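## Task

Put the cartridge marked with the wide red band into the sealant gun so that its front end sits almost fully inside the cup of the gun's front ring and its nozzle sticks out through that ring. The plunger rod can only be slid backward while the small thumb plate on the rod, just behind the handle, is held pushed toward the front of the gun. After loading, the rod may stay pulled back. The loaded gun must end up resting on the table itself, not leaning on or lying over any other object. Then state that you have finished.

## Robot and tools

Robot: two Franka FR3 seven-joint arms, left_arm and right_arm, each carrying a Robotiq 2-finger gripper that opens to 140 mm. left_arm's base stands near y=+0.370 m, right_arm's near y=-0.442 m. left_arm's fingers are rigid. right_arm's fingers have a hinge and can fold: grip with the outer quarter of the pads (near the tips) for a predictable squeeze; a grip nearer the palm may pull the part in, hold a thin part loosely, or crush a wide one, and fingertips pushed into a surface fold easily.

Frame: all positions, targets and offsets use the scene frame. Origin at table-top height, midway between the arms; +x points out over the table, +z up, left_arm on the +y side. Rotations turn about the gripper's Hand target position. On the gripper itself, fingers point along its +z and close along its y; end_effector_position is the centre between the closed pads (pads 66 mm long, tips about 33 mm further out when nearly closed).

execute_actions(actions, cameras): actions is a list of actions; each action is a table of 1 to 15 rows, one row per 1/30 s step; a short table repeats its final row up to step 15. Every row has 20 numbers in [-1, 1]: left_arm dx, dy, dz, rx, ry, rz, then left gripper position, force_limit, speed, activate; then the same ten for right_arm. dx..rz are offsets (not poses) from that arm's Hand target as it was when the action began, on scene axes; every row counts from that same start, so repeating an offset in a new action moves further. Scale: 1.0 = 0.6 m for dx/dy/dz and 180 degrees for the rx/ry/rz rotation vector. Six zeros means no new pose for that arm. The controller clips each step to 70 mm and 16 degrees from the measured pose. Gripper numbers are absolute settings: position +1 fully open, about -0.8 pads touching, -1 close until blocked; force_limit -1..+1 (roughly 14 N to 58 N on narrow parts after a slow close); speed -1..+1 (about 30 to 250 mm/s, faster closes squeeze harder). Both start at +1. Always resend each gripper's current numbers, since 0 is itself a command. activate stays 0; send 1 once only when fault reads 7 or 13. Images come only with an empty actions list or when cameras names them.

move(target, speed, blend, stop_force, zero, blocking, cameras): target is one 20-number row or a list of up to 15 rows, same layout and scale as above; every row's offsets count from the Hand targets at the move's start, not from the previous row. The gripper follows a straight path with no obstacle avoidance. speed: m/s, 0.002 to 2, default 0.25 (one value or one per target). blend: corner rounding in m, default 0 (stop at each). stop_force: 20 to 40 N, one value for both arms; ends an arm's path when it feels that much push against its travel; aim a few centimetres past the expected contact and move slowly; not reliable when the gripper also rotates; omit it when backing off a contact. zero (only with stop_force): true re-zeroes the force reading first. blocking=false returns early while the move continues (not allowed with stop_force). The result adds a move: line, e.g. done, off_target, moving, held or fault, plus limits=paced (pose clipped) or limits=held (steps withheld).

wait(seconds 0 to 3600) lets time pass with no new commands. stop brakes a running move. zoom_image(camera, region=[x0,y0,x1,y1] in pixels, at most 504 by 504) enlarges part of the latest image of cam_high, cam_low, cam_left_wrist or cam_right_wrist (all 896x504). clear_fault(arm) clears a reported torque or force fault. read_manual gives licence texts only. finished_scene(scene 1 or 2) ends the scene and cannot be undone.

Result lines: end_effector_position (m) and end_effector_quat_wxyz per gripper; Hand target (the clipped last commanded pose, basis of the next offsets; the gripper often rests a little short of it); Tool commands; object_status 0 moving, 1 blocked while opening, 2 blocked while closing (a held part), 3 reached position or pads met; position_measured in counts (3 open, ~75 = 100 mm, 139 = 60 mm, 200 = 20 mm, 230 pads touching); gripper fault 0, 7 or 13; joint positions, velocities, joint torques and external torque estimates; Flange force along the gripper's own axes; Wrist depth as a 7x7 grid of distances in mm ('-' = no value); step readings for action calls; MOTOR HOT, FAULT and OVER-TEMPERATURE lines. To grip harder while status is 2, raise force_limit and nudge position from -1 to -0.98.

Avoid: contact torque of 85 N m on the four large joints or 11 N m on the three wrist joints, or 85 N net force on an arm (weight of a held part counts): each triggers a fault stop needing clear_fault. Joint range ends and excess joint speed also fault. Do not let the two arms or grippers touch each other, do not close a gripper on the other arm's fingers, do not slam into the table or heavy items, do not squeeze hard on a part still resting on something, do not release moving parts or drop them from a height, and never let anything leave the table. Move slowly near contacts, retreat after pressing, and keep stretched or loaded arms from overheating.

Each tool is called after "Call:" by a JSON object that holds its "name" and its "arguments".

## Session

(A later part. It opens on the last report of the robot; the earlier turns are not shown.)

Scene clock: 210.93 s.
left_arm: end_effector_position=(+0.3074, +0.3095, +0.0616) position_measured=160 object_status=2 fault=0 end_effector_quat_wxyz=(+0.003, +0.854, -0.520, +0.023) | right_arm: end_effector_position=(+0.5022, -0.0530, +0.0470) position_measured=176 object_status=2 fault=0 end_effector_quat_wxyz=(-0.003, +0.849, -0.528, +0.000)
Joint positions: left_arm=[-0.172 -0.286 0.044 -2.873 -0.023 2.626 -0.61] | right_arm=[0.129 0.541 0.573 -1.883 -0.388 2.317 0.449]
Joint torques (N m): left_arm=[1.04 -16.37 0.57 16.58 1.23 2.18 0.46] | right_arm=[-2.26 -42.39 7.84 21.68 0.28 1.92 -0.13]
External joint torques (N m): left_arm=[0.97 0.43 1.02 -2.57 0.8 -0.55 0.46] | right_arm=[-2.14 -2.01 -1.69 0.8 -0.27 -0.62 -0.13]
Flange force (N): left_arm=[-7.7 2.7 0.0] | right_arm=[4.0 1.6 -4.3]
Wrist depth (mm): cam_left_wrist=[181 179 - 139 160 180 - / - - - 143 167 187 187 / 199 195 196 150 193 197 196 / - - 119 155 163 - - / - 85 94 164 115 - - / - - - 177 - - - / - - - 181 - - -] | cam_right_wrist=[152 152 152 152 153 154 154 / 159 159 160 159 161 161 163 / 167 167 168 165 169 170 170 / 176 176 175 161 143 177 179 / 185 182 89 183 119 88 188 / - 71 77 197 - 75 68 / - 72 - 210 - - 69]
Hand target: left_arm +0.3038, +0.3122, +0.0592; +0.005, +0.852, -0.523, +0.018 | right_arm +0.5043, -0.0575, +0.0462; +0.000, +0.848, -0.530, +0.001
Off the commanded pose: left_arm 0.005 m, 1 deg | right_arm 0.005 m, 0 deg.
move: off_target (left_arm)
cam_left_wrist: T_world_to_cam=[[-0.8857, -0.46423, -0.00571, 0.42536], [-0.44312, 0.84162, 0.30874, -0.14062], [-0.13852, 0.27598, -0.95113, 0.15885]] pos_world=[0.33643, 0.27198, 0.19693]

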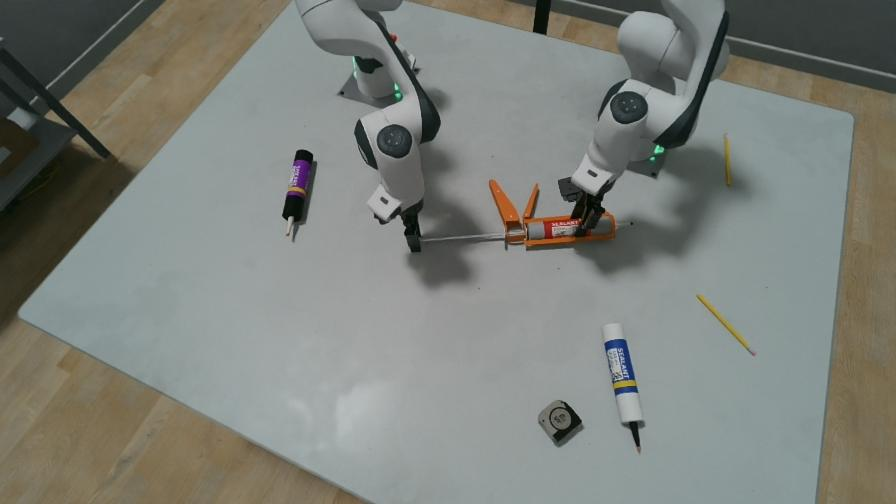

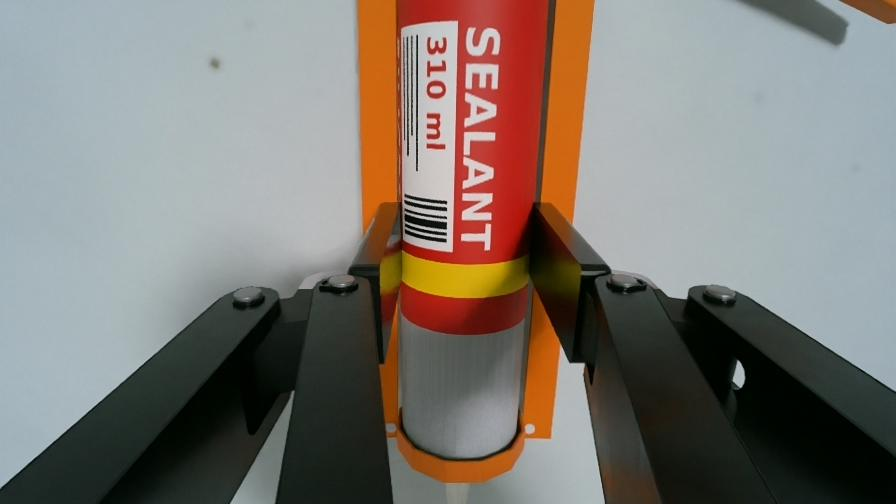

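Call:
{"name": "move", "arguments": {"target": [-0.0059,0.0120,0.001,0,0,0,-1,-0.4,-1,0,0.0035,-0.0071,0,0,0,0,-1,-0.1,-1,0], "speed": 0.01, "stop_force": 30, "cameras": ["cam_high","cam_left_wrist"]}}

Call:
{"name": "zoom_image", "arguments": {"camera": "cam_high", "region": [560, 185, 640, 245]}}

Call:
{"name": "zoom_image", "arguments": {"camera": "cam_left_wrist", "region": [360, 404, 560, 504]}}

Scene clock: 213.50 s.
left_arm: end_effector_position=(+0.3045, +0.3153, +0.0619) position_measured=160 object_status=2 fault=0 end_effector_quat_wxyz=(+0.003, +0.852, -0.523, +0.023) | right_arm: end_effector_position=(+0.4999, -0.0507, +0.0471) position_measured=176 object_status=2 fault=0 end_effector_quat_wxyz=(-0.003, +0.850, -0.527, -0.002)
Joint positions: left_arm=[-0.165 -0.3 0.054 -2.886 -0.017 2.626 -0.594] | right_arm=[0.128 0.541 0.577 -1.885 -0.384 2.319 0.447]
Joint torques (N m): left_arm=[2.86 -17.13 1.2 16.45 1.38 1.64 0.34] | right_arm=[-5.88 -43.2 4.61 21 -0.41 1.47 -0.37]
External joint torques (N m): left_arm=[2.82 -0.82 1.76 -2.79 0.94 -1.11 0.34] | right_arm=[-5.99 -3.04 -5.15 0.24 -0.96 -1.07 -0.37]
Flange force (N): left_arm=[-13.4 4.8 -6.8] | right_arm=[11.7 7.1 -5.5]
Wrist depth (mm): cam_left_wrist=[182 181 160 137 159 182 180 / - - - 143 164 187 - / - - - 150 169 - - / - 208 205 155 159 212 208 / - - 94 163 112 - - / - - - 178 - - - / - - - 180 - - -] | cam_right_wrist=[151 151 151 152 153 153 154 / 158 159 159 158 161 160 163 / 167 167 168 165 168 169 170 / 176 177 175 161 143 177 180 / 186 182 89 172 119 88 188 / - 71 77 197 - 75 68 / - 72 - 211 - - 69]
Hand target: left_arm +0.3002, +0.3194, +0.0598; +0.005, +0.852, -0.523, +0.018 | right_arm +0.5064, -0.0617, +0.0462; +0.000, +0.848, -0.530, +0.001
Off the commanded pose: left_arm 0.006 m, 1 deg | right_arm 0.013 m, 1 deg.
move: off_target (left_arm, right_arm)
cam_left_wrist: T_world_to_cam=[[-0.8884, -0.459, -0.00759, 0.42478], [-0.43877, 0.84415, 0.30804, -0.14894], [-0.13499, 0.27699, -0.95134, 0.15571]] pos_world=[0.33304, 0.27757, 0.19723]

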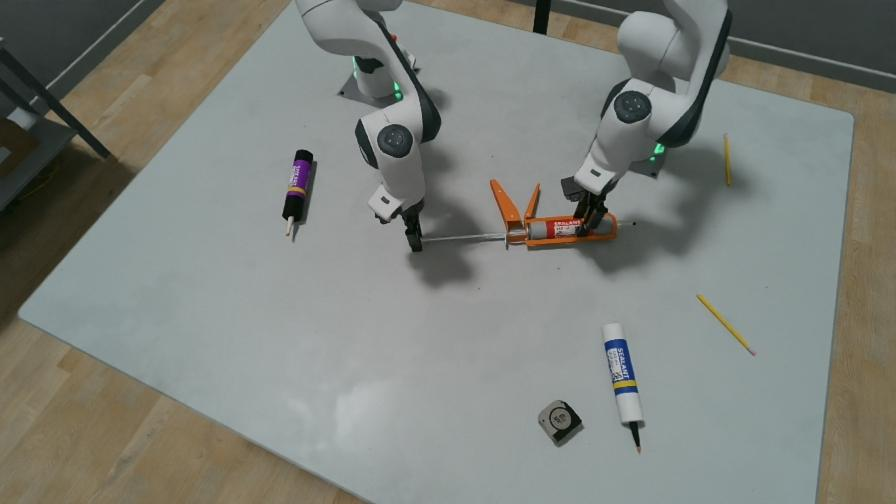

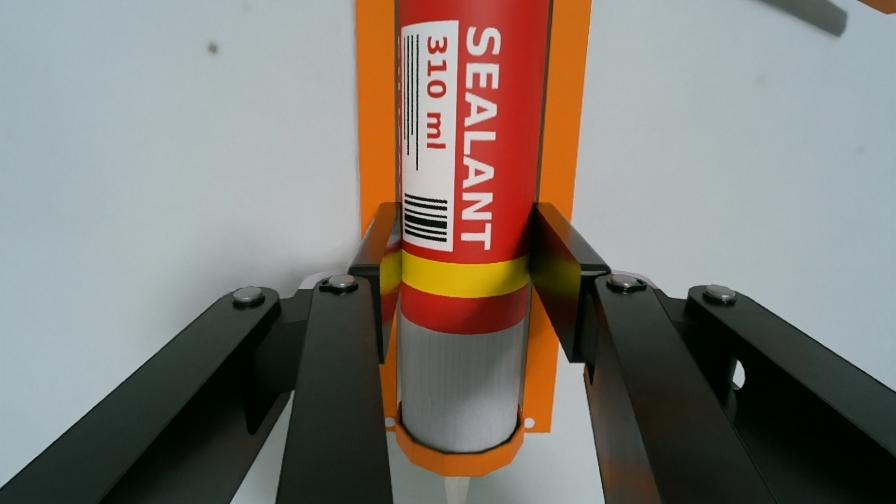

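Scaled by 6.300.

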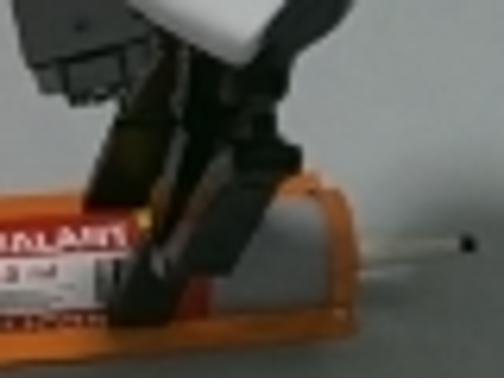

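Scaled by 2.520.

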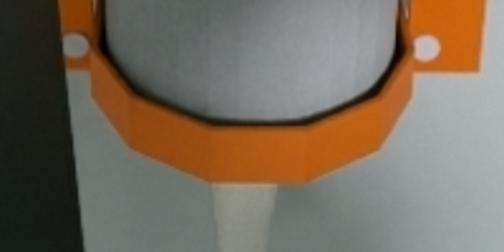

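Call:
{"name": "move", "arguments": {"target": [-0.0059,0.0120,0,0,0,0,-1,-0.4,-1,0,0.0044,-0.0090,0,0,0,0,-1,-0.1,-1,0], "speed": 0.01, "stop_force": 30, "cameras": ["cam_high","cam_left_wrist"]}}

Call:
{"name": "zoom_image", "arguments": {"camera": "cam_high", "region": [560, 185, 640, 245]}}

Call:
{"name": "zoom_image", "arguments": {"camera": "cam_left_wrist", "region": [360, 404, 560, 504]}}

Scene clock: 216.43 s.
left_arm: end_effector_position=(+0.3026, +0.3211, +0.0625) position_measured=160 object_status=2 fault=0 end_effector_quat_wxyz=(+0.002, +0.851, -0.524, +0.025) | right_arm: end_effector_position=(+0.4966, -0.0467, +0.0471) position_measured=176 object_status=2 fault=0 end_effector_quat_wxyz=(-0.007, +0.852, -0.523, -0.006)
Joint positions: left_arm=[-0.154 -0.314 0.06 -2.898 -0.013 2.629 -0.577] | right_arm=[0.125 0.54 0.583 -1.891 -0.376 2.327 0.437]
Joint torques (N m): left_arm=[4.64 -16.83 2.15 15.9 1.71 1.11 0.28] | right_arm=[-9.48 -44.6 0.35 21.23 -1.52 0.74 -0.41]
External joint torques (N m): left_arm=[4.67 -0.94 2.84 -3.41 1.27 -1.66 0.28] | right_arm=[-9.48 -4.52 -9.41 0.41 -2.07 -1.83 -0.41]
Flange force (N): left_arm=[-18.8 4.8 -9.9] | right_arm=[17.8 8.8 -6.7]
Wrist depth (mm): cam_left_wrist=[184 180 162 139 157 181 - / - - 191 143 165 188 190 / - 201 - 150 170 198 - / - 210 118 156 130 - 208 / - 85 93 163 112 - 215 / - - - 176 - - - / - - - 183 - - -] | cam_right_wrist=[151 151 151 151 152 153 153 / 158 159 159 158 160 160 163 / 167 167 168 166 169 169 170 / 176 177 175 162 143 177 179 / 186 182 89 172 118 88 188 / - 71 77 198 - 75 68 / - 72 - 212 - - 69]
Hand target: left_arm +0.2967, +0.3266, +0.0598; +0.005, +0.852, -0.523, +0.018 | right_arm +0.5090, -0.0671, +0.0462; +0.000, +0.848, -0.530, +0.001
Off the commanded pose: left_arm 0.009 m, 1 deg | right_arm 0.024 m, 1 deg.
move: off_target (left_arm, right_arm)
cam_left_wrist: T_world_to_cam=[[-0.88985, -0.45611, -0.01136, 0.42541], [-0.4374, 0.84574, 0.3056, -0.15559], [-0.12978, 0.27691, -0.95209, 0.15298]] pos_world=[0.33035, 0.28326, 0.19804]

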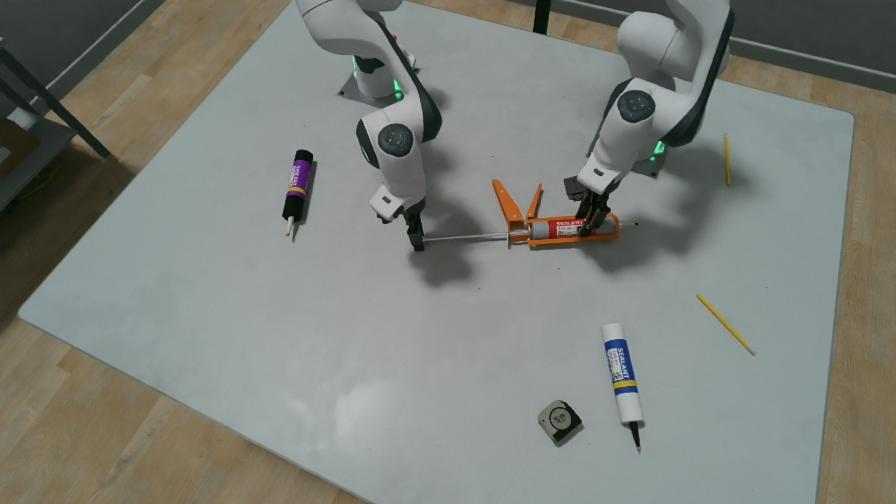

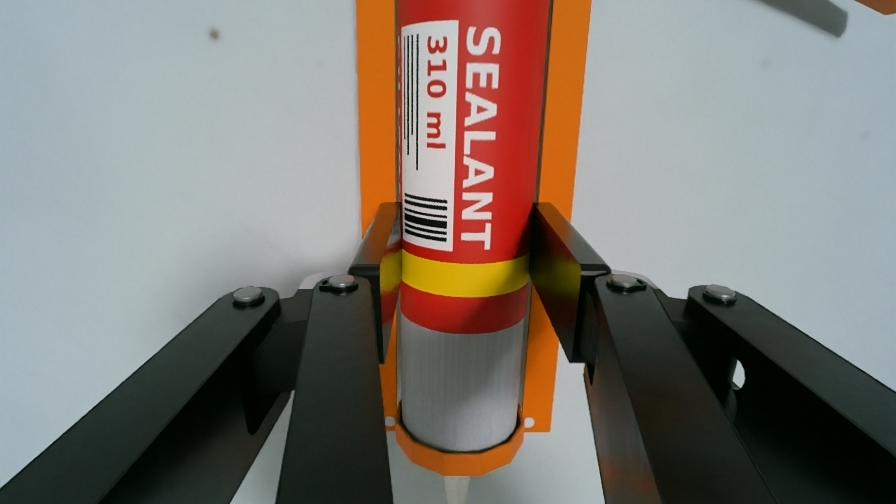

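Scaled by 6.300.

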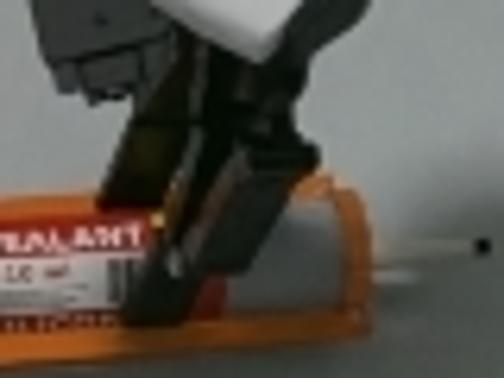

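Scaled by 2.520.

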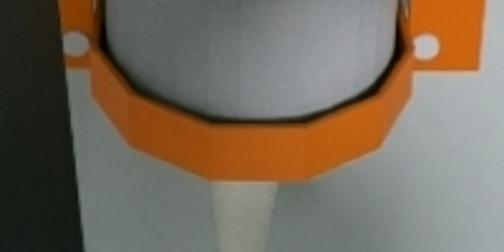

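Call:
{"name": "zoom_image", "arguments": {"camera": "cam_high", "region": [500, 190, 580, 250]}}

Scaled by 6.300.

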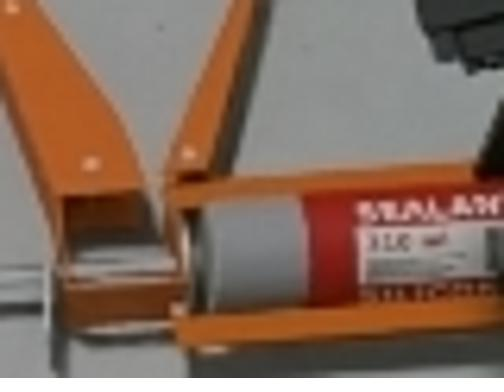

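Call:
{"name": "move", "arguments": {"target": [0.0090,-0.0085,0.003,0,0,0,-1,-0.4,-1,0,-0.0195,0.0320,0.001,0,0,0,-1,-0.1,-1,0], "speed": 0.02}}

Call:
{"name": "move", "arguments": {"target": [[0,0,0,0,0,0,0.1,-0.4,-1,0,0,0,0,0,0,0,-1,-0.1,-1,0],[0,0,0.1,0,0,0,0.1,-0.4,-1,0,0,0,0,0,0,0,-1,-0.1,-1,0]], "speed": 0.06, "cameras": ["cam_high","cam_left_wrist","cam_low"]}}

Call:
{"name": "zoom_image", "arguments": {"camera": "cam_left_wrist", "region": [340, 254, 590, 504]}}

Call:
{"name": "zoom_image", "arguments": {"camera": "cam_high", "region": [500, 190, 640, 260]}}

Scene clock: 219.03 s.
left_arm: end_effector_position=(+0.3028, +0.3212, +0.0621) position_measured=160 object_status=2 fault=0 end_effector_quat_wxyz=(+0.004, +0.851, -0.524, +0.020) | right_arm: end_effector_position=(+0.4963, -0.0453, +0.0467) position_measured=176 object_status=2 fault=0 end_effector_quat_wxyz=(-0.002, +0.851, -0.526, -0.001)
Joint positions: left_arm=[-0.154 -0.305 0.06 -2.886 -0.013 2.616 -0.577] | right_arm=[0.155 0.539 0.56 -1.881 -0.377 2.318 0.451]
Joint torques (N m): left_arm=[0.29 -16.2 -0.78 18.75 0.46 2.25 -0.17] | right_arm=[-0.62 -42.68 7.66 21.3 0.34 1.99 0.35]
External joint torques (N m): left_arm=[0.28 -0.08 -0.14 -0.4 0.02 -0.46 -0.17] | right_arm=[-0.39 -2.1 -1.58 0.34 -0.21 -0.55 0.35]
Flange force (N): left_arm=[-0.7 1.5 -2.0] | right_arm=[0.9 2.2 -2.9]
Wrist depth (mm): cam_left_wrist=[- 180 157 138 159 - - / 187 189 - 143 164 - - / - 197 - 151 172 - - / - 207 - 156 155 207 - / - 85 94 164 115 - - / - - - 176 - - - / - - - 179 - - -] | cam_right_wrist=[151 151 152 152 152 154 154 / 158 159 159 158 160 161 163 / 166 167 167 164 168 170 170 / 175 176 175 161 143 176 179 / 185 181 89 171 118 88 188 / - 71 77 199 - 75 68 / - 72 - 212 - - 69]
Hand target: left_arm +0.3021, +0.3215, +0.0616; +0.005, +0.852, -0.523, +0.018 | right_arm +0.4973, -0.0479, +0.0468; +0.000, +0.848, -0.530, +0.001
Off the commanded pose: left_arm 0.001 m, 0 deg | right_arm 0.003 m, 1 deg.
move: done

Scene clock: 221.90 s.
left_arm: end_effector_position=(+0.3019, +0.3213, +0.1207) position_measured=117 object_status=3 fault=0 end_effector_quat_wxyz=(+0.005, +0.852, -0.524, +0.019) | right_arm: end_effector_position=(+0.4962, -0.0453, +0.0467) position_measured=176 object_status=2 fault=0 end_effector_quat_wxyz=(-0.002, +0.851, -0.525, +0.000)
Joint positions: left_arm=[-0.142 -0.472 0.049 -2.835 -0.004 2.393 -0.587] | right_arm=[0.158 0.539 0.558 -1.881 -0.377 2.318 0.451]
Joint velocities: left_arm=[0.002 -0.001 -0.001 0 0 -0.005 0] | right_arm=[within noise]
Joint torques (N m): left_arm=[0.09 -14.44 -1.47 21.56 0.73 2.31 -0.15] | right_arm=[-1.22 -42.73 7.76 21.16 0.49 2.03 0.32]
External joint torques (N m): left_arm=[0.12 -1.27 -0.55 -0.56 0.17 -0.41 -0.15] | right_arm=[-1.12 -2.34 -1.49 0.37 -0.05 -0.49 0.32]
Flange force (N): left_arm=[-2.9 6.0 -4.1] | right_arm=[2.3 3.8 -4.0]
Wrist depth (mm): cam_left_wrist=[- - - 192 - 232 - / - - 245 200 222 242 - / - 255 - 209 229 - - / - 268 127 219 142 - 266 / - - 107 244 140 94 92 / - - 296 259 - - - / - - 308 310 - - -] | cam_right_wrist=[151 151 152 152 152 153 154 / 159 159 159 158 160 161 163 / 166 167 168 165 169 169 170 / 175 176 175 161 143 177 179 / 185 181 89 171 119 88 187 / - 71 77 199 - 75 68 / - 72 - 211 - - 69]
Hand target: left_arm +0.3021, +0.3215, +0.1216; +0.005, +0.852, -0.523, +0.018 | right_arm +0.4973, -0.0479, +0.0468; +0.000, +0.848, -0.530, +0.001
Off the commanded pose: left_arm 0.001 m, 0 deg | right_arm 0.003 m, 1 deg.
move: done
cam_left_wrist: T_world_to_cam=[[-0.88974, -0.45647, 0.00156, 0.42411], [-0.43305, 0.84516, 0.31333, -0.17596], [-0.14434, 0.27811, -0.94964, 0.21192]] pos_world=[0.33174, 0.28337, 0.25572]
Images, in order (width x height): cam_high 896x504, cam_low 896x504, cam_left_wrist 896x504.

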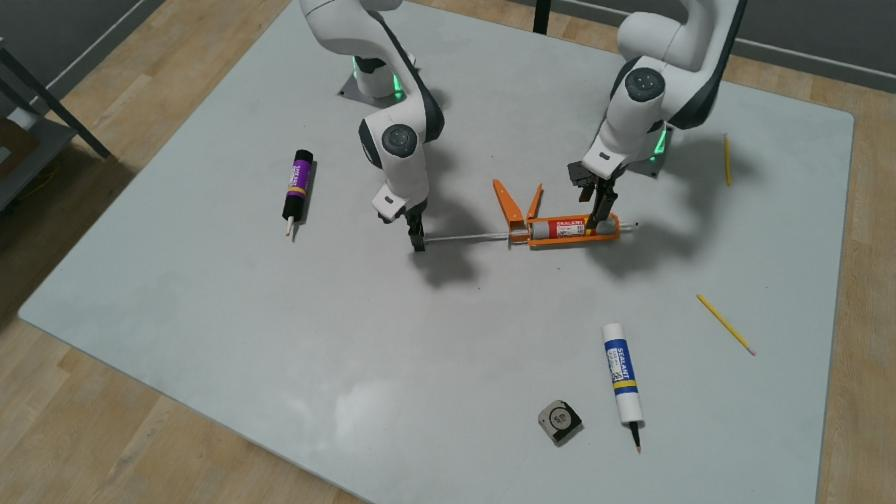

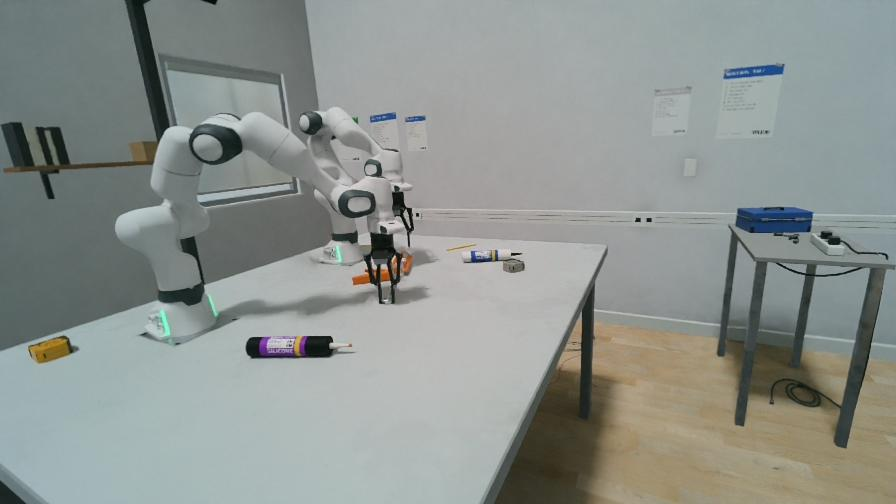

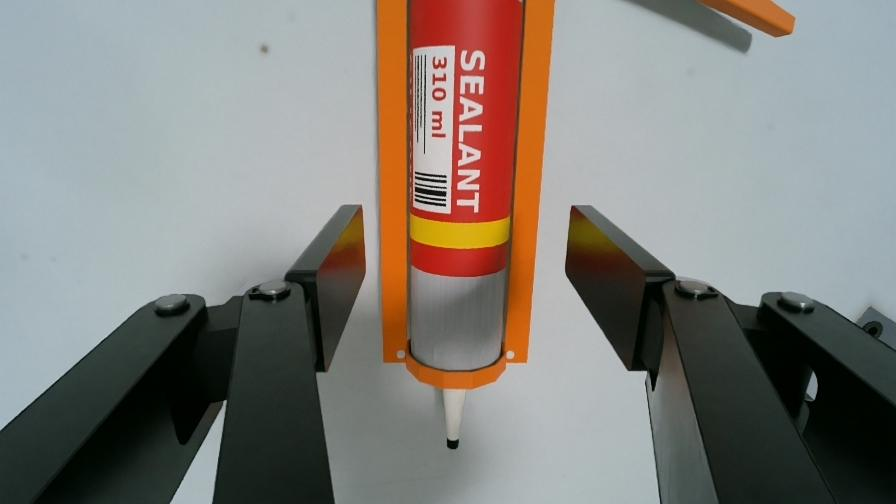

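Scaled by 2.016.

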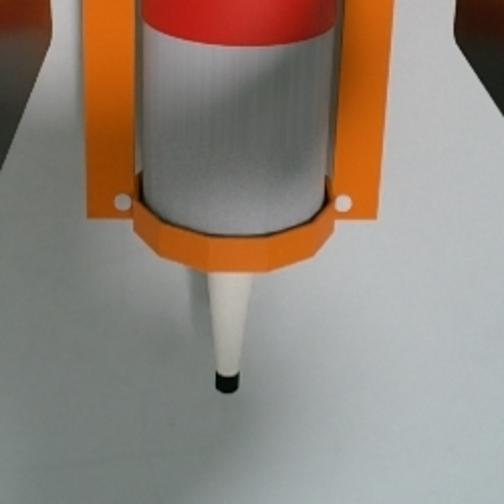

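Scaled by 3.600.

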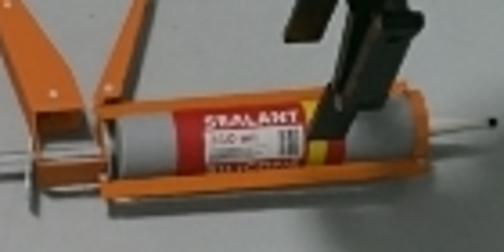

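Call:
{"name": "move", "arguments": {"target": [-0.0954,0.1945,0.0,-0.2268,-0.105,0,0.1,-0.4,-1,0,0,0,0,0,0,0,-1,-0.1,-1,0], "speed": 0.12, "cameras": ["cam_left_wrist"]}}

Scene clock: 229.87 s.
left_arm: end_effector_position=(+0.2450, +0.4379, +0.1214) position_measured=117 object_status=3 fault=0 end_effector_quat_wxyz=(+0.217, +0.785, -0.474, +0.334) | right_arm: end_effector_position=(+0.4962, -0.0453, +0.0467) position_measured=176 object_status=2 fault=0 end_effector_quat_wxyz=(-0.002, +0.851, -0.525, +0.000)
Joint positions: left_arm=[-0.222 -0.89 1.345 -2.895 0.132 2.246 0.219] | right_arm=[0.158 0.539 0.558 -1.881 -0.377 2.318 0.451]
Joint velocities: left_arm=[-0.001 -0.002 0.001 0.001 0.001 0 0.007] | right_arm=[within noise]
Joint torques (N m): left_arm=[-0.64 5.94 -14.42 10.84 0.43 0.94 0.36] | right_arm=[-1.22 -42.74 7.69 21.24 0.5 2.03 0.3]
External joint torques (N m): left_arm=[-0.63 -1.04 0.45 -0.45 0.4 -0.33 0.34] | right_arm=[-1.22 -2.16 -1.68 0.35 -0.05 -0.51 0.3]
Flange force (N): left_arm=[-1.2 -0.5 0.8] | right_arm=[2.4 3.3 -3.6]
Wrist depth (mm): cam_left_wrist=[347 361 - 321 340 385 - / - - 328 285 337 346 - / - - 303 264 310 - - / - - 140 232 143 - 297 / - - 107 252 256 94 271 / - - 240 237 - - - / - - 223 - - - -] | cam_right_wrist=[151 151 152 152 153 153 154 / 158 159 159 158 160 161 163 / 166 167 168 165 169 169 170 / 175 176 175 161 143 177 179 / 185 181 89 171 119 88 188 / - 71 77 198 - 75 68 / - 72 - 211 - - 69]
Hand target: left_arm +0.2448, +0.4382, +0.1216; +0.216, +0.783, -0.477, +0.335 | right_arm +0.4973, -0.0479, +0.0468; +0.000, +0.848, -0.530, +0.001
Off the commanded pose: left_arm 0.000 m, 0 deg | right_arm 0.003 m, 1 deg.
move: done
cam_left_wrist: T_world_to_cam=[[-0.89098, -0.45259, 0.03628, 0.42105], [-0.41954, 0.7901, -0.4469, -0.18626], [0.17359, -0.4134, -0.89385, 0.3901]] pos_world=[0.22928, 0.49899, 0.25018]

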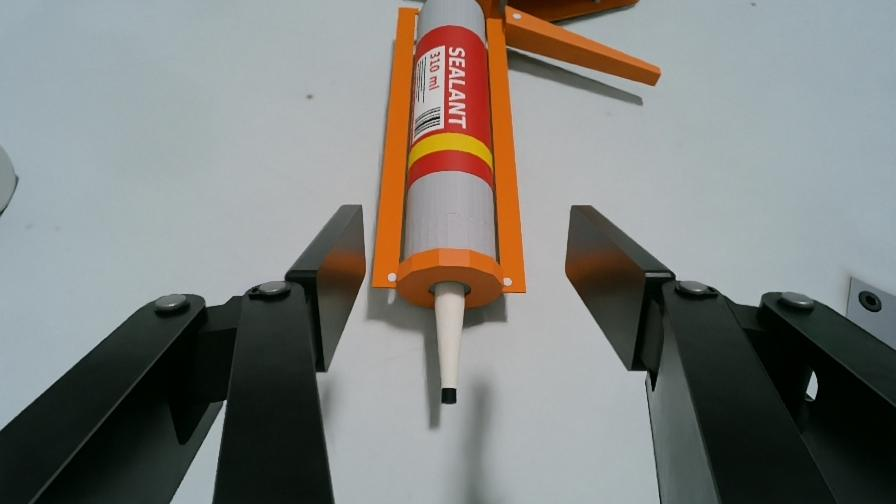

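Call:
{"name": "execute_actions", "arguments": {"actions": []}}

Call:
{"name": "zoom_image", "arguments": {"camera": "cam_left_wrist", "region": [370, 200, 550, 340]}}

Call:
{"name": "zoom_image", "arguments": {"camera": "cam_high", "region": [440, 150, 640, 290]}}

Scene clock: 231.87 s.
left_arm: end_effector_position=(+0.2449, +0.4379, +0.1214) position_measured=117 object_status=3 fault=0 end_effector_quat_wxyz=(+0.217, +0.785, -0.475, +0.334) | right_arm: end_effector_position=(+0.4962, -0.0453, +0.0467) position_measured=176 object_status=2 fault=0 end_effector_quat_wxyz=(-0.002, +0.851, -0.525, +0.000)
Joint positions: left_arm=[-0.222 -0.89 1.345 -2.895 0.132 2.246 0.22] | right_arm=[0.158 0.539 0.558 -1.881 -0.377 2.318 0.451]
Joint velocities: within noise
Joint torques (N m): left_arm=[-0.64 5.92 -14.34 10.86 0.4 0.86 0.32] | right_arm=[-1.18 -42.72 7.65 21.27 0.5 2.03 0.36]
External joint torques (N m): left_arm=[-0.62 -1.06 0.56 -0.48 0.37 -0.42 0.29] | right_arm=[-1.23 -2.14 -1.76 0.36 -0.05 -0.52 0.36]
Flange force (N): left_arm=[-1.4 -0.5 0.6] | right_arm=[2.3 3.2 -3.5]
Wrist depth (mm): cam_left_wrist=[- - 370 315 382 - - / 328 - 337 284 - - - / - 303 - 262 - - 318 / 274 - 128 230 142 290 299 / - - 108 - - 94 274 / - - - - - - - / - - - - - - -] | cam_right_wrist=[151 151 152 152 152 153 154 / 159 159 159 158 160 160 163 / 166 167 167 165 169 169 170 / 175 176 176 161 143 177 179 / 185 181 89 171 119 88 188 / - 71 77 199 - 75 68 / - 72 - 211 - - 69]
Hand target: left_arm +0.2448, +0.4382, +0.1216; +0.216, +0.783, -0.477, +0.335 | right_arm +0.4973, -0.0479, +0.0468; +0.000, +0.848, -0.530, +0.001
Tool commands: left_gripper/position=+0.1 left_gripper/force_limit=-0.4 left_gripper/speed=-1.0 left_gripper/activate=+0.0 right_gripper/position=-1.0 right_gripper/force_limit=-0.1 right_gripper/speed=-1.0 right_gripper/activate=+0.0
Off the commanded pose: left_arm 0.000 m, 0 deg | right_arm 0.003 m, 1 deg.
camera_calibration:
cam_left_wrist: T_world_to_cam=[[-0.89165, -0.45137, 0.03507, 0.42077], [-0.41796, 0.79092, -0.44693, -0.18698], [0.174, -0.41316, -0.89388, 0.38988]] pos_world=[0.22919, 0.49889, 0.25018]
cam_right_wrist: T_world_to_cam=[[-0.8943, -0.44727, -0.01348, 0.43467], [-0.4251, 0.83978, 0.33773, 0.23466], [-0.13974, 0.30776, -0.94115, 0.27152]] pos_world=[0.52642, -0.08621, 0.18215]

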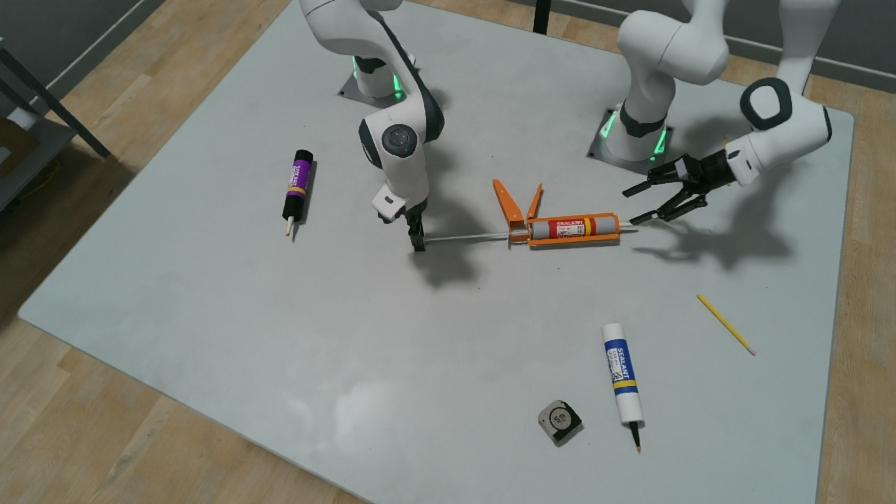

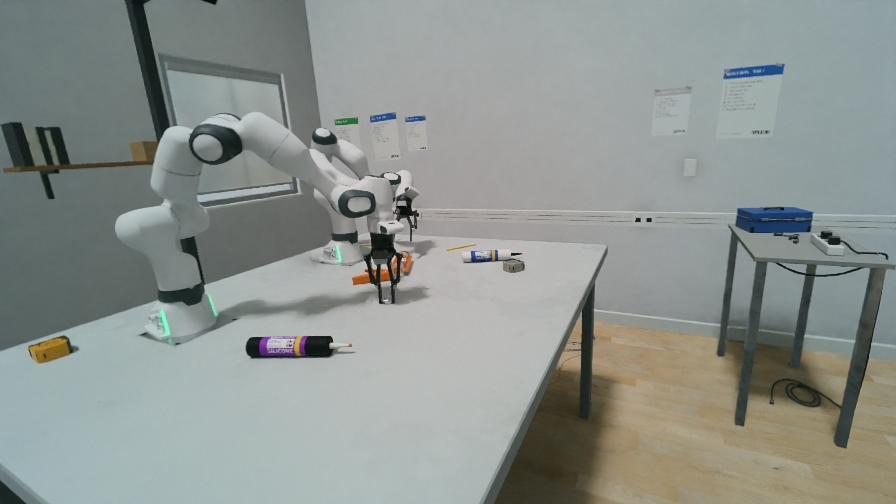

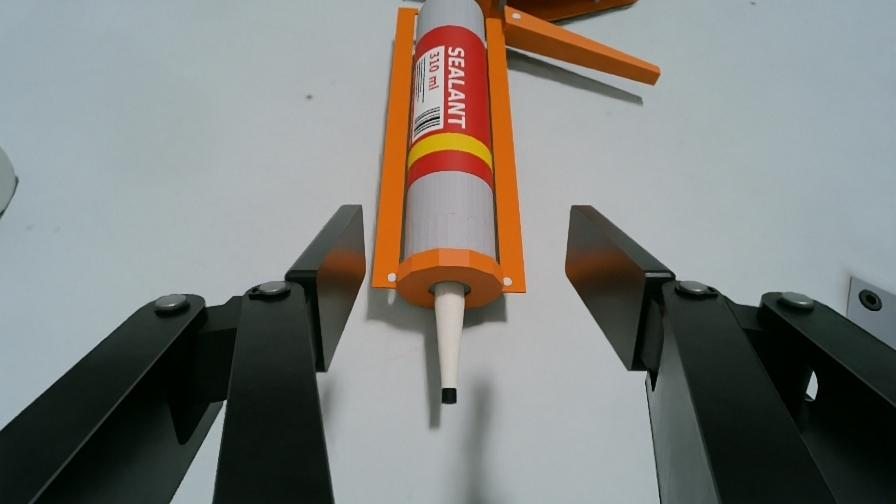

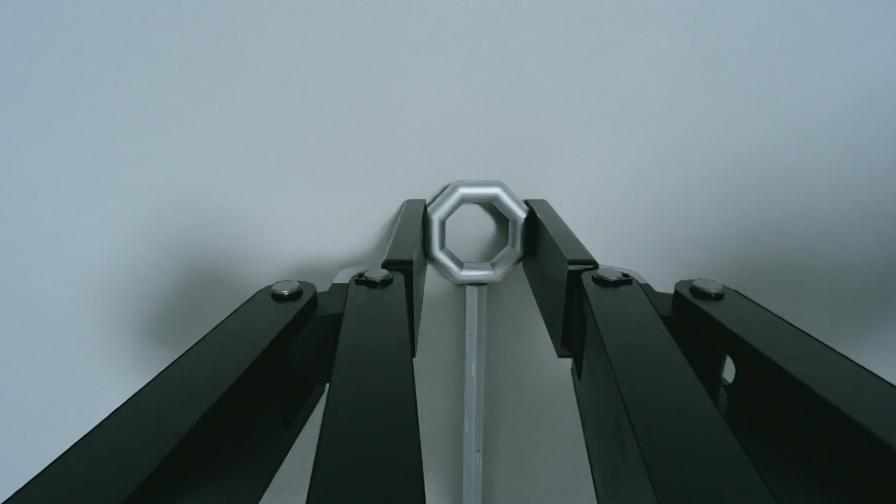

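Scaled by 2.800.

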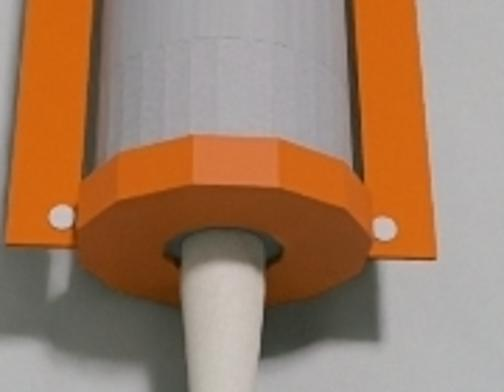

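Scaled by 2.520.

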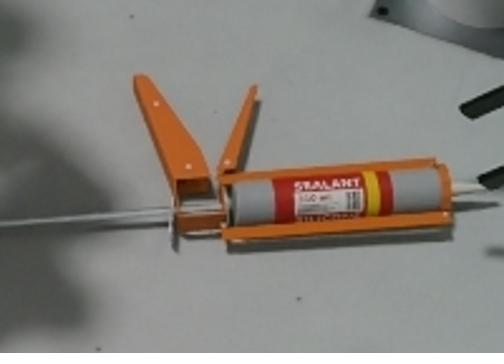

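Call:
{"name": "zoom_image", "arguments": {"camera": "cam_left_wrist", "region": [420, 265, 480, 305]}}

Scaled by 8.400.

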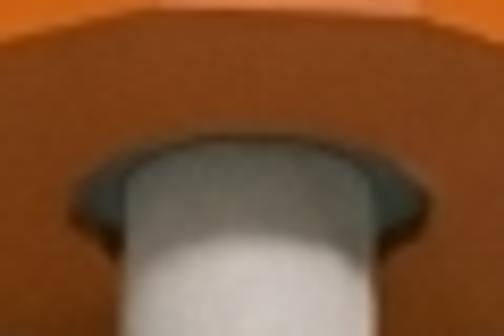

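Call:
{"name": "move", "arguments": {"target": [[0.0954,-0.1945,0,0.2268,0.105,0,0.1,-0.4,-1,0,0,0,0,0,0,0,-1,-0.1,-1,0],[0.0954,-0.1945,-0.1,0.2268,0.105,0,0.1,-0.4,-1,0,0,0,0,0,0,0,-1,-0.1,-1,0]], "speed": [0.2,0.05], "cameras": ["cam_left_wrist"]}}

Call:
{"name": "zoom_image", "arguments": {"camera": "cam_left_wrist", "region": [360, 304, 560, 504]}}

Scene clock: 239.47 s.
left_arm: end_effector_position=(+0.3026, +0.3216, +0.0626) position_measured=117 object_status=3 fault=0 end_effector_quat_wxyz=(+0.004, +0.853, -0.522, +0.018) | right_arm: end_effector_position=(+0.4962, -0.0453, +0.0467) position_measured=176 object_status=2 fault=0 end_effector_quat_wxyz=(-0.002, +0.851, -0.525, +0.000)
Joint positions: left_arm=[-0.171 -0.305 0.079 -2.884 0.003 2.609 -0.595] | right_arm=[0.158 0.539 0.558 -1.881 -0.377 2.318 0.451]
Joint velocities: left_arm=[-0.001 0.001 -0.001 0 0.001 0.004 0.001] | right_arm=[within noise]
Joint torques (N m): left_arm=[-0.64 -16.19 -0.44 18.52 -0.11 2.97 0.28] | right_arm=[-1.22 -42.74 7.66 21.28 0.5 2.01 0.26]
External joint torques (N m): left_arm=[-0.67 -0.01 0.29 -0.76 -0.55 0.25 0.28] | right_arm=[-1.34 -2.09 -1.84 0.35 -0.05 -0.54 0.26]
Flange force (N): left_arm=[-0.8 1.6 1.8] | right_arm=[2.6 3.1 -3.6]
Wrist depth (mm): cam_left_wrist=[- 182 159 138 156 - 182 / 190 186 - 143 163 - - / - - - 150 175 197 200 / - - 154 158 162 207 - / - - 108 164 174 94 - / - - - 176 200 - - / - - 245 183 - - -] | cam_right_wrist=[151 151 152 152 152 153 154 / 158 159 159 158 160 161 163 / 166 166 168 164 168 170 170 / 175 176 174 161 143 177 179 / 185 181 89 172 119 88 188 / - 71 77 199 - 75 68 / - 72 - 212 - - 69]
Hand target: left_arm +0.3021, +0.3215, +0.0616; +0.005, +0.852, -0.523, +0.018 | right_arm +0.4973, -0.0479, +0.0468; +0.000, +0.848, -0.530, +0.001
Off the commanded pose: left_arm 0.001 m, 0 deg | right_arm 0.003 m, 1 deg.
move: done
cam_left_wrist: T_world_to_cam=[[-0.88738, -0.46104, -0.00074, 0.42587], [-0.43768, 0.84192, 0.3156, -0.15538], [-0.14488, 0.28038, -0.94889, 0.15616]] pos_world=[0.33253, 0.28337, 0.19753]

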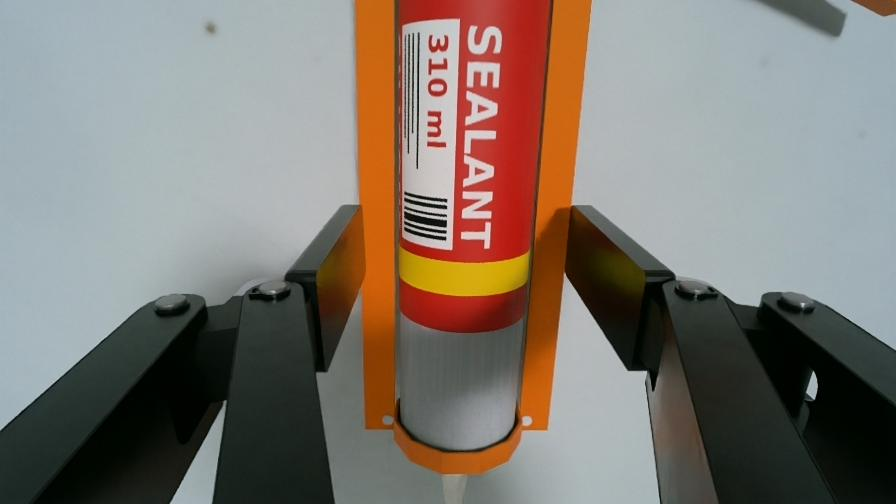

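Scaled by 2.520.

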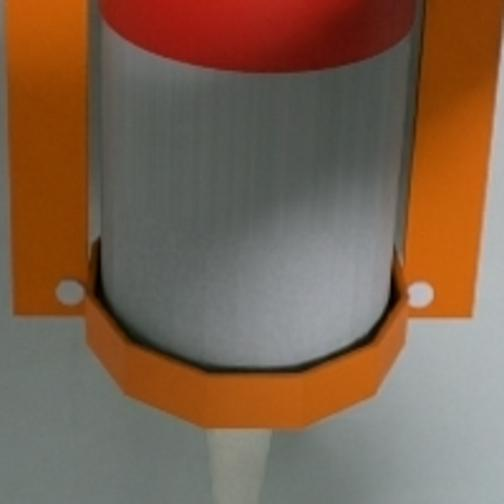

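Call:
{"name": "move", "arguments": {"target": [[0,0,0,0,0,0,-1,-0.4,-1,0,0,0,0,0,0,0,-1,-0.1,-1,0]]}}

Call:
{"name": "move", "arguments": {"target": [[-0.0110,0.0224,0,0,0,0,-1,-0.4,-1,0,0.0022,-0.0045,0,0,0,0,-1,-0.1,-1,0]], "speed": 0.01, "stop_force": 32, "cameras": ["cam_left_wrist"]}}

Call:
{"name": "zoom_image", "arguments": {"camera": "cam_left_wrist", "region": [360, 304, 560, 504]}}

Scene clock: 241.07 s.
left_arm: end_effector_position=(+0.3028, +0.3215, +0.0627) position_measured=161 object_status=0 fault=0 end_effector_quat_wxyz=(+0.004, +0.853, -0.522, +0.019) | right_arm: end_effector_position=(+0.4964, -0.0452, +0.0470) position_measured=176 object_status=2 fault=0 end_effector_quat_wxyz=(-0.002, +0.851, -0.525, +0.000)
Joint positions: left_arm=[-0.171 -0.305 0.079 -2.884 0.003 2.61 -0.595] | right_arm=[0.158 0.538 0.558 -1.881 -0.377 2.318 0.451]
Joint torques (N m): left_arm=[-0.53 -16.21 -0.45 18.51 -0.04 2.92 0.23] | right_arm=[-1.17 -42.41 7.7 21.26 0.49 2.04 0.31]
External joint torques (N m): left_arm=[-0.56 0 0.29 -0.8 -0.48 0.2 0.23] | right_arm=[-1.16 -1.81 -1.66 0.34 -0.06 -0.5 0.31]
Flange force (N): left_arm=[-1.0 1.7 1.6] | right_arm=[2.1 2.4 -3.0]
Wrist depth (mm): cam_left_wrist=[- 180 179 138 157 181 180 / 188 - - 144 168 186 189 / - - - 150 193 201 - / - - - 156 160 205 208 / - 85 91 163 112 - - / - - - 190 - - - / - - - 180 - - -] | cam_right_wrist=[152 152 152 153 153 154 154 / 159 159 160 158 160 161 163 / 167 167 168 165 169 170 170 / 175 176 175 161 143 178 180 / 185 182 89 171 119 88 188 / - 71 77 199 - 75 68 / - 72 - 210 - - 69]
Hand target: left_arm +0.3021, +0.3215, +0.0616; +0.005, +0.852, -0.523, +0.018 | right_arm +0.4973, -0.0479, +0.0468; +0.000, +0.848, -0.530, +0.001
Off the commanded pose: left_arm 0.001 m, 0 deg | right_arm 0.003 m, 1 deg.
move: done

Scene clock: 243.90 s.
left_arm: end_effector_position=(+0.2986, +0.3309, +0.0629) position_measured=161 object_status=2 fault=0 end_effector_quat_wxyz=(+0.003, +0.852, -0.523, +0.022) | right_arm: end_effector_position=(+0.4909, -0.0377, +0.0472) position_measured=176 object_status=2 fault=0 end_effector_quat_wxyz=(-0.005, +0.852, -0.524, -0.004)
Joint positions: left_arm=[-0.157 -0.327 0.096 -2.905 0.01 2.616 -0.569] | right_arm=[0.167 0.538 0.559 -1.883 -0.366 2.323 0.451]
Joint torques (N m): left_arm=[3.49 -16.8 1.05 17.3 1.53 1.75 0.3] | right_arm=[-6.29 -44.56 2.95 20.89 -0.78 1.14 -0.05]
External joint torques (N m): left_arm=[3.52 -1.39 1.98 -2.02 1.08 -0.98 0.3] | right_arm=[-6.15 -4.07 -6.32 -0.03 -1.33 -1.41 -0.05]
Flange force (N): left_arm=[-14.9 4.8 -9.1] | right_arm=[12.2 9.1 -6.4]
Wrist depth (mm): cam_left_wrist=[182 180 160 138 160 182 - / - - 189 144 164 - - / - - 198 151 168 196 - / - - - 156 130 - - / 218 85 95 164 112 - - / - - - 174 - - - / - - - 181 - - -] | cam_right_wrist=[151 152 152 152 153 153 154 / 158 159 159 158 160 161 163 / 167 167 168 166 168 169 170 / 175 176 175 161 143 177 180 / 186 183 89 171 119 88 188 / - 71 77 198 - 75 68 / - 72 - 212 - - 69]
Hand target: left_arm +0.2955, +0.3350, +0.0616; +0.005, +0.852, -0.523, +0.018 | right_arm +0.4987, -0.0506, +0.0468; +0.000, +0.848, -0.530, +0.001
Off the commanded pose: left_arm 0.005 m, 0 deg | right_arm 0.015 m, 1 deg.
move: off_target (left_arm, right_arm)
cam_left_wrist: T_world_to_cam=[[-0.88881, -0.45825, -0.00523, 0.42646], [-0.43714, 0.84434, 0.30984, -0.16566], [-0.13756, 0.27768, -0.95077, 0.15206]] pos_world=[0.32754, 0.29307, 0.19813]

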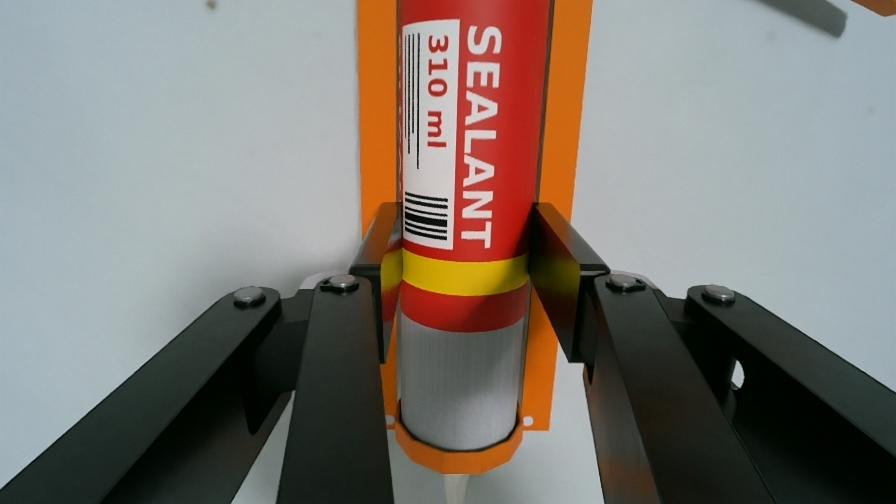

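Scaled by 2.520.

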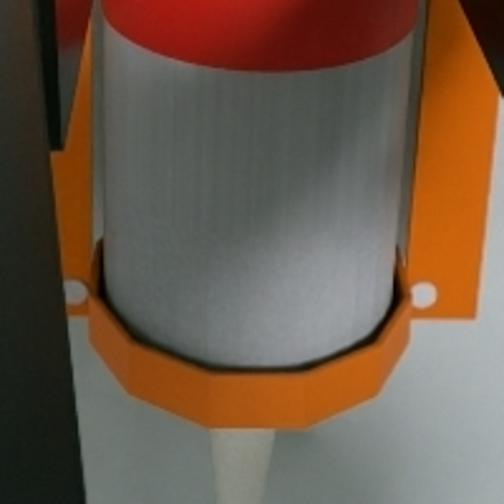

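Call:
{"name": "move", "arguments": {"target": [[-0.0110,0.0224,0,0,0,0,-1,-0.4,-1,0,0.0088,-0.0180,0,0,0,0,-1,-0.1,-1,0]], "speed": 0.01, "cameras": ["cam_left_wrist"]}}

Call:
{"name": "zoom_image", "arguments": {"camera": "cam_left_wrist", "region": [360, 304, 560, 504]}}

Scene clock: 246.27 s.
left_arm: end_effector_position=(+0.2958, +0.3424, +0.0646) position_measured=161 object_status=2 fault=0 end_effector_quat_wxyz=(+0.001, +0.851, -0.524, +0.027) | right_arm: end_effector_position=(+0.4893, -0.0364, +0.0488) position_measured=176 object_status=2 fault=0 end_effector_quat_wxyz=(-0.009, +0.853, -0.521, -0.007)
Joint positions: left_arm=[-0.132 -0.354 0.107 -2.926 0.019 2.619 -0.539] | right_arm=[0.161 0.53 0.563 -1.895 -0.355 2.335 0.439]
Joint velocities: left_arm=[0 0 0.001 0 0 0 0.005] | right_arm=[within noise]
Joint torques (N m): left_arm=[5.26 -15.23 2.14 16.34 2.11 0.74 0.31] | right_arm=[-11.11 -44.64 -1.71 20.88 -1.81 0.26 -0.45]
External joint torques (N m): left_arm=[5.25 -0.68 3.17 -3.05 1.66 -2.01 0.31] | right_arm=[-11.09 -4.43 -11.02 -0.03 -2.36 -2.32 -0.45]
Flange force (N): left_arm=[-20.5 4.3 -11.1] | right_arm=[20.7 9.4 -7.0]
Wrist depth (mm): cam_left_wrist=[185 188 184 139 159 - - / - - 191 144 167 190 190 / 202 202 197 151 172 - - / 213 - - 156 130 - - / - 85 93 165 116 - - / - - - 175 - - - / - - - 183 - - -] | cam_right_wrist=[152 153 153 153 154 154 154 / 160 160 161 159 161 161 163 / 168 169 170 168 171 171 171 / 179 179 177 159 143 178 181 / 190 185 89 172 119 88 190 / - 71 77 201 - 75 68 / - 72 - 214 - - 69]
Hand target: left_arm +0.2889, +0.3484, +0.0616; +0.005, +0.852, -0.523, +0.018 | right_arm +0.5039, -0.0614, +0.0468; +0.000, +0.848, -0.530, +0.001
Off the commanded pose: left_arm 0.010 m, 1 deg | right_arm 0.029 m, 2 deg.
move: off_target (left_arm, right_arm)
cam_left_wrist: T_world_to_cam=[[-0.88995, -0.45585, -0.01393, 0.42922], [-0.438, 0.84579, 0.30463, -0.17705], [-0.12708, 0.2772, -0.95237, 0.14734]] pos_world=[0.32315, 0.30456, 0.20024]

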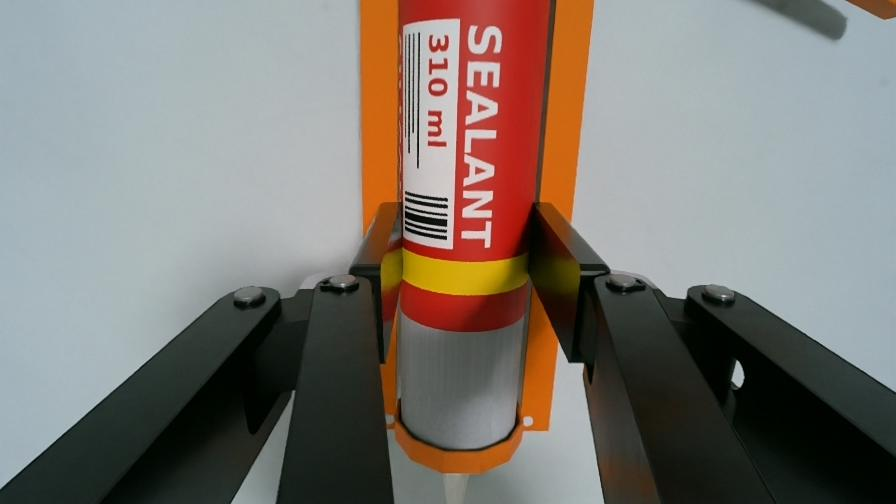

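Scaled by 2.520.

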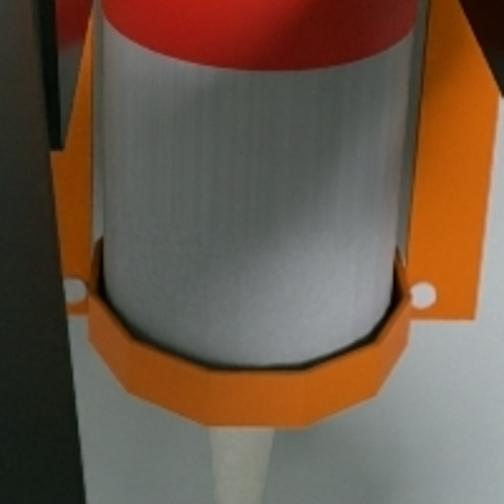

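Call:
{"name": "move", "arguments": {"target": [[0.0100,-0.0204,0.004,0,0,0,-1,-0.4,-1,0,-0.0200,0.0417,0.0,0,0,0,-1,-0.1,-1,0]], "speed": 0.03}}

Scene clock: 247.90 s.
left_arm: end_effector_position=(+0.2943, +0.3374, +0.0634) position_measured=161 object_status=2 fault=0 end_effector_quat_wxyz=(+0.004, +0.851, -0.525, +0.018) | right_arm: end_effector_position=(+0.4921, -0.0355, +0.0476) position_measured=176 object_status=2 fault=0 end_effector_quat_wxyz=(-0.002, +0.851, -0.525, +0.001)
Joint positions: left_arm=[-0.137 -0.341 0.092 -2.912 0.013 2.602 -0.549] | right_arm=[0.203 0.537 0.528 -1.87 -0.358 2.316 0.454]
Joint torques (N m): left_arm=[-0.63 -15.84 -1.71 19.64 -0.28 2.35 -0.26] | right_arm=[-0.13 -42.8 8.1 21.78 0.67 2.1 0.34]
External joint torques (N m): left_arm=[-0.61 -0.79 -0.77 0.24 -0.72 -0.36 -0.26] | right_arm=[-0.11 -1.56 -0.83 0.66 0.12 -0.45 0.34]
Flange force (N): left_arm=[2.2 3.2 -4.1] | right_arm=[-0.1 0.1 -2.8]
Wrist depth (mm): cam_left_wrist=[- - 160 138 158 - 181 / - - 165 143 170 189 - / 199 - 172 150 175 - 200 / - - - 157 130 - 208 / - 85 94 164 115 - - / - - - 178 199 - - / - - - 180 - - -] | cam_right_wrist=[152 152 153 153 154 154 155 / 160 160 160 159 161 162 163 / 167 168 169 167 169 170 171 / 177 177 175 162 143 178 179 / 186 183 89 170 118 88 188 / - 71 77 198 - 75 68 / - 72 - 210 - - 69]
Hand target: left_arm +0.2949, +0.3362, +0.0640; +0.005, +0.852, -0.523, +0.018 | right_arm +0.4919, -0.0364, +0.0468; +0.000, +0.848, -0.530, +0.001
Off the commanded pose: left_arm 0.002 m, 0 deg | right_arm 0.001 m, 1 deg.
move: done


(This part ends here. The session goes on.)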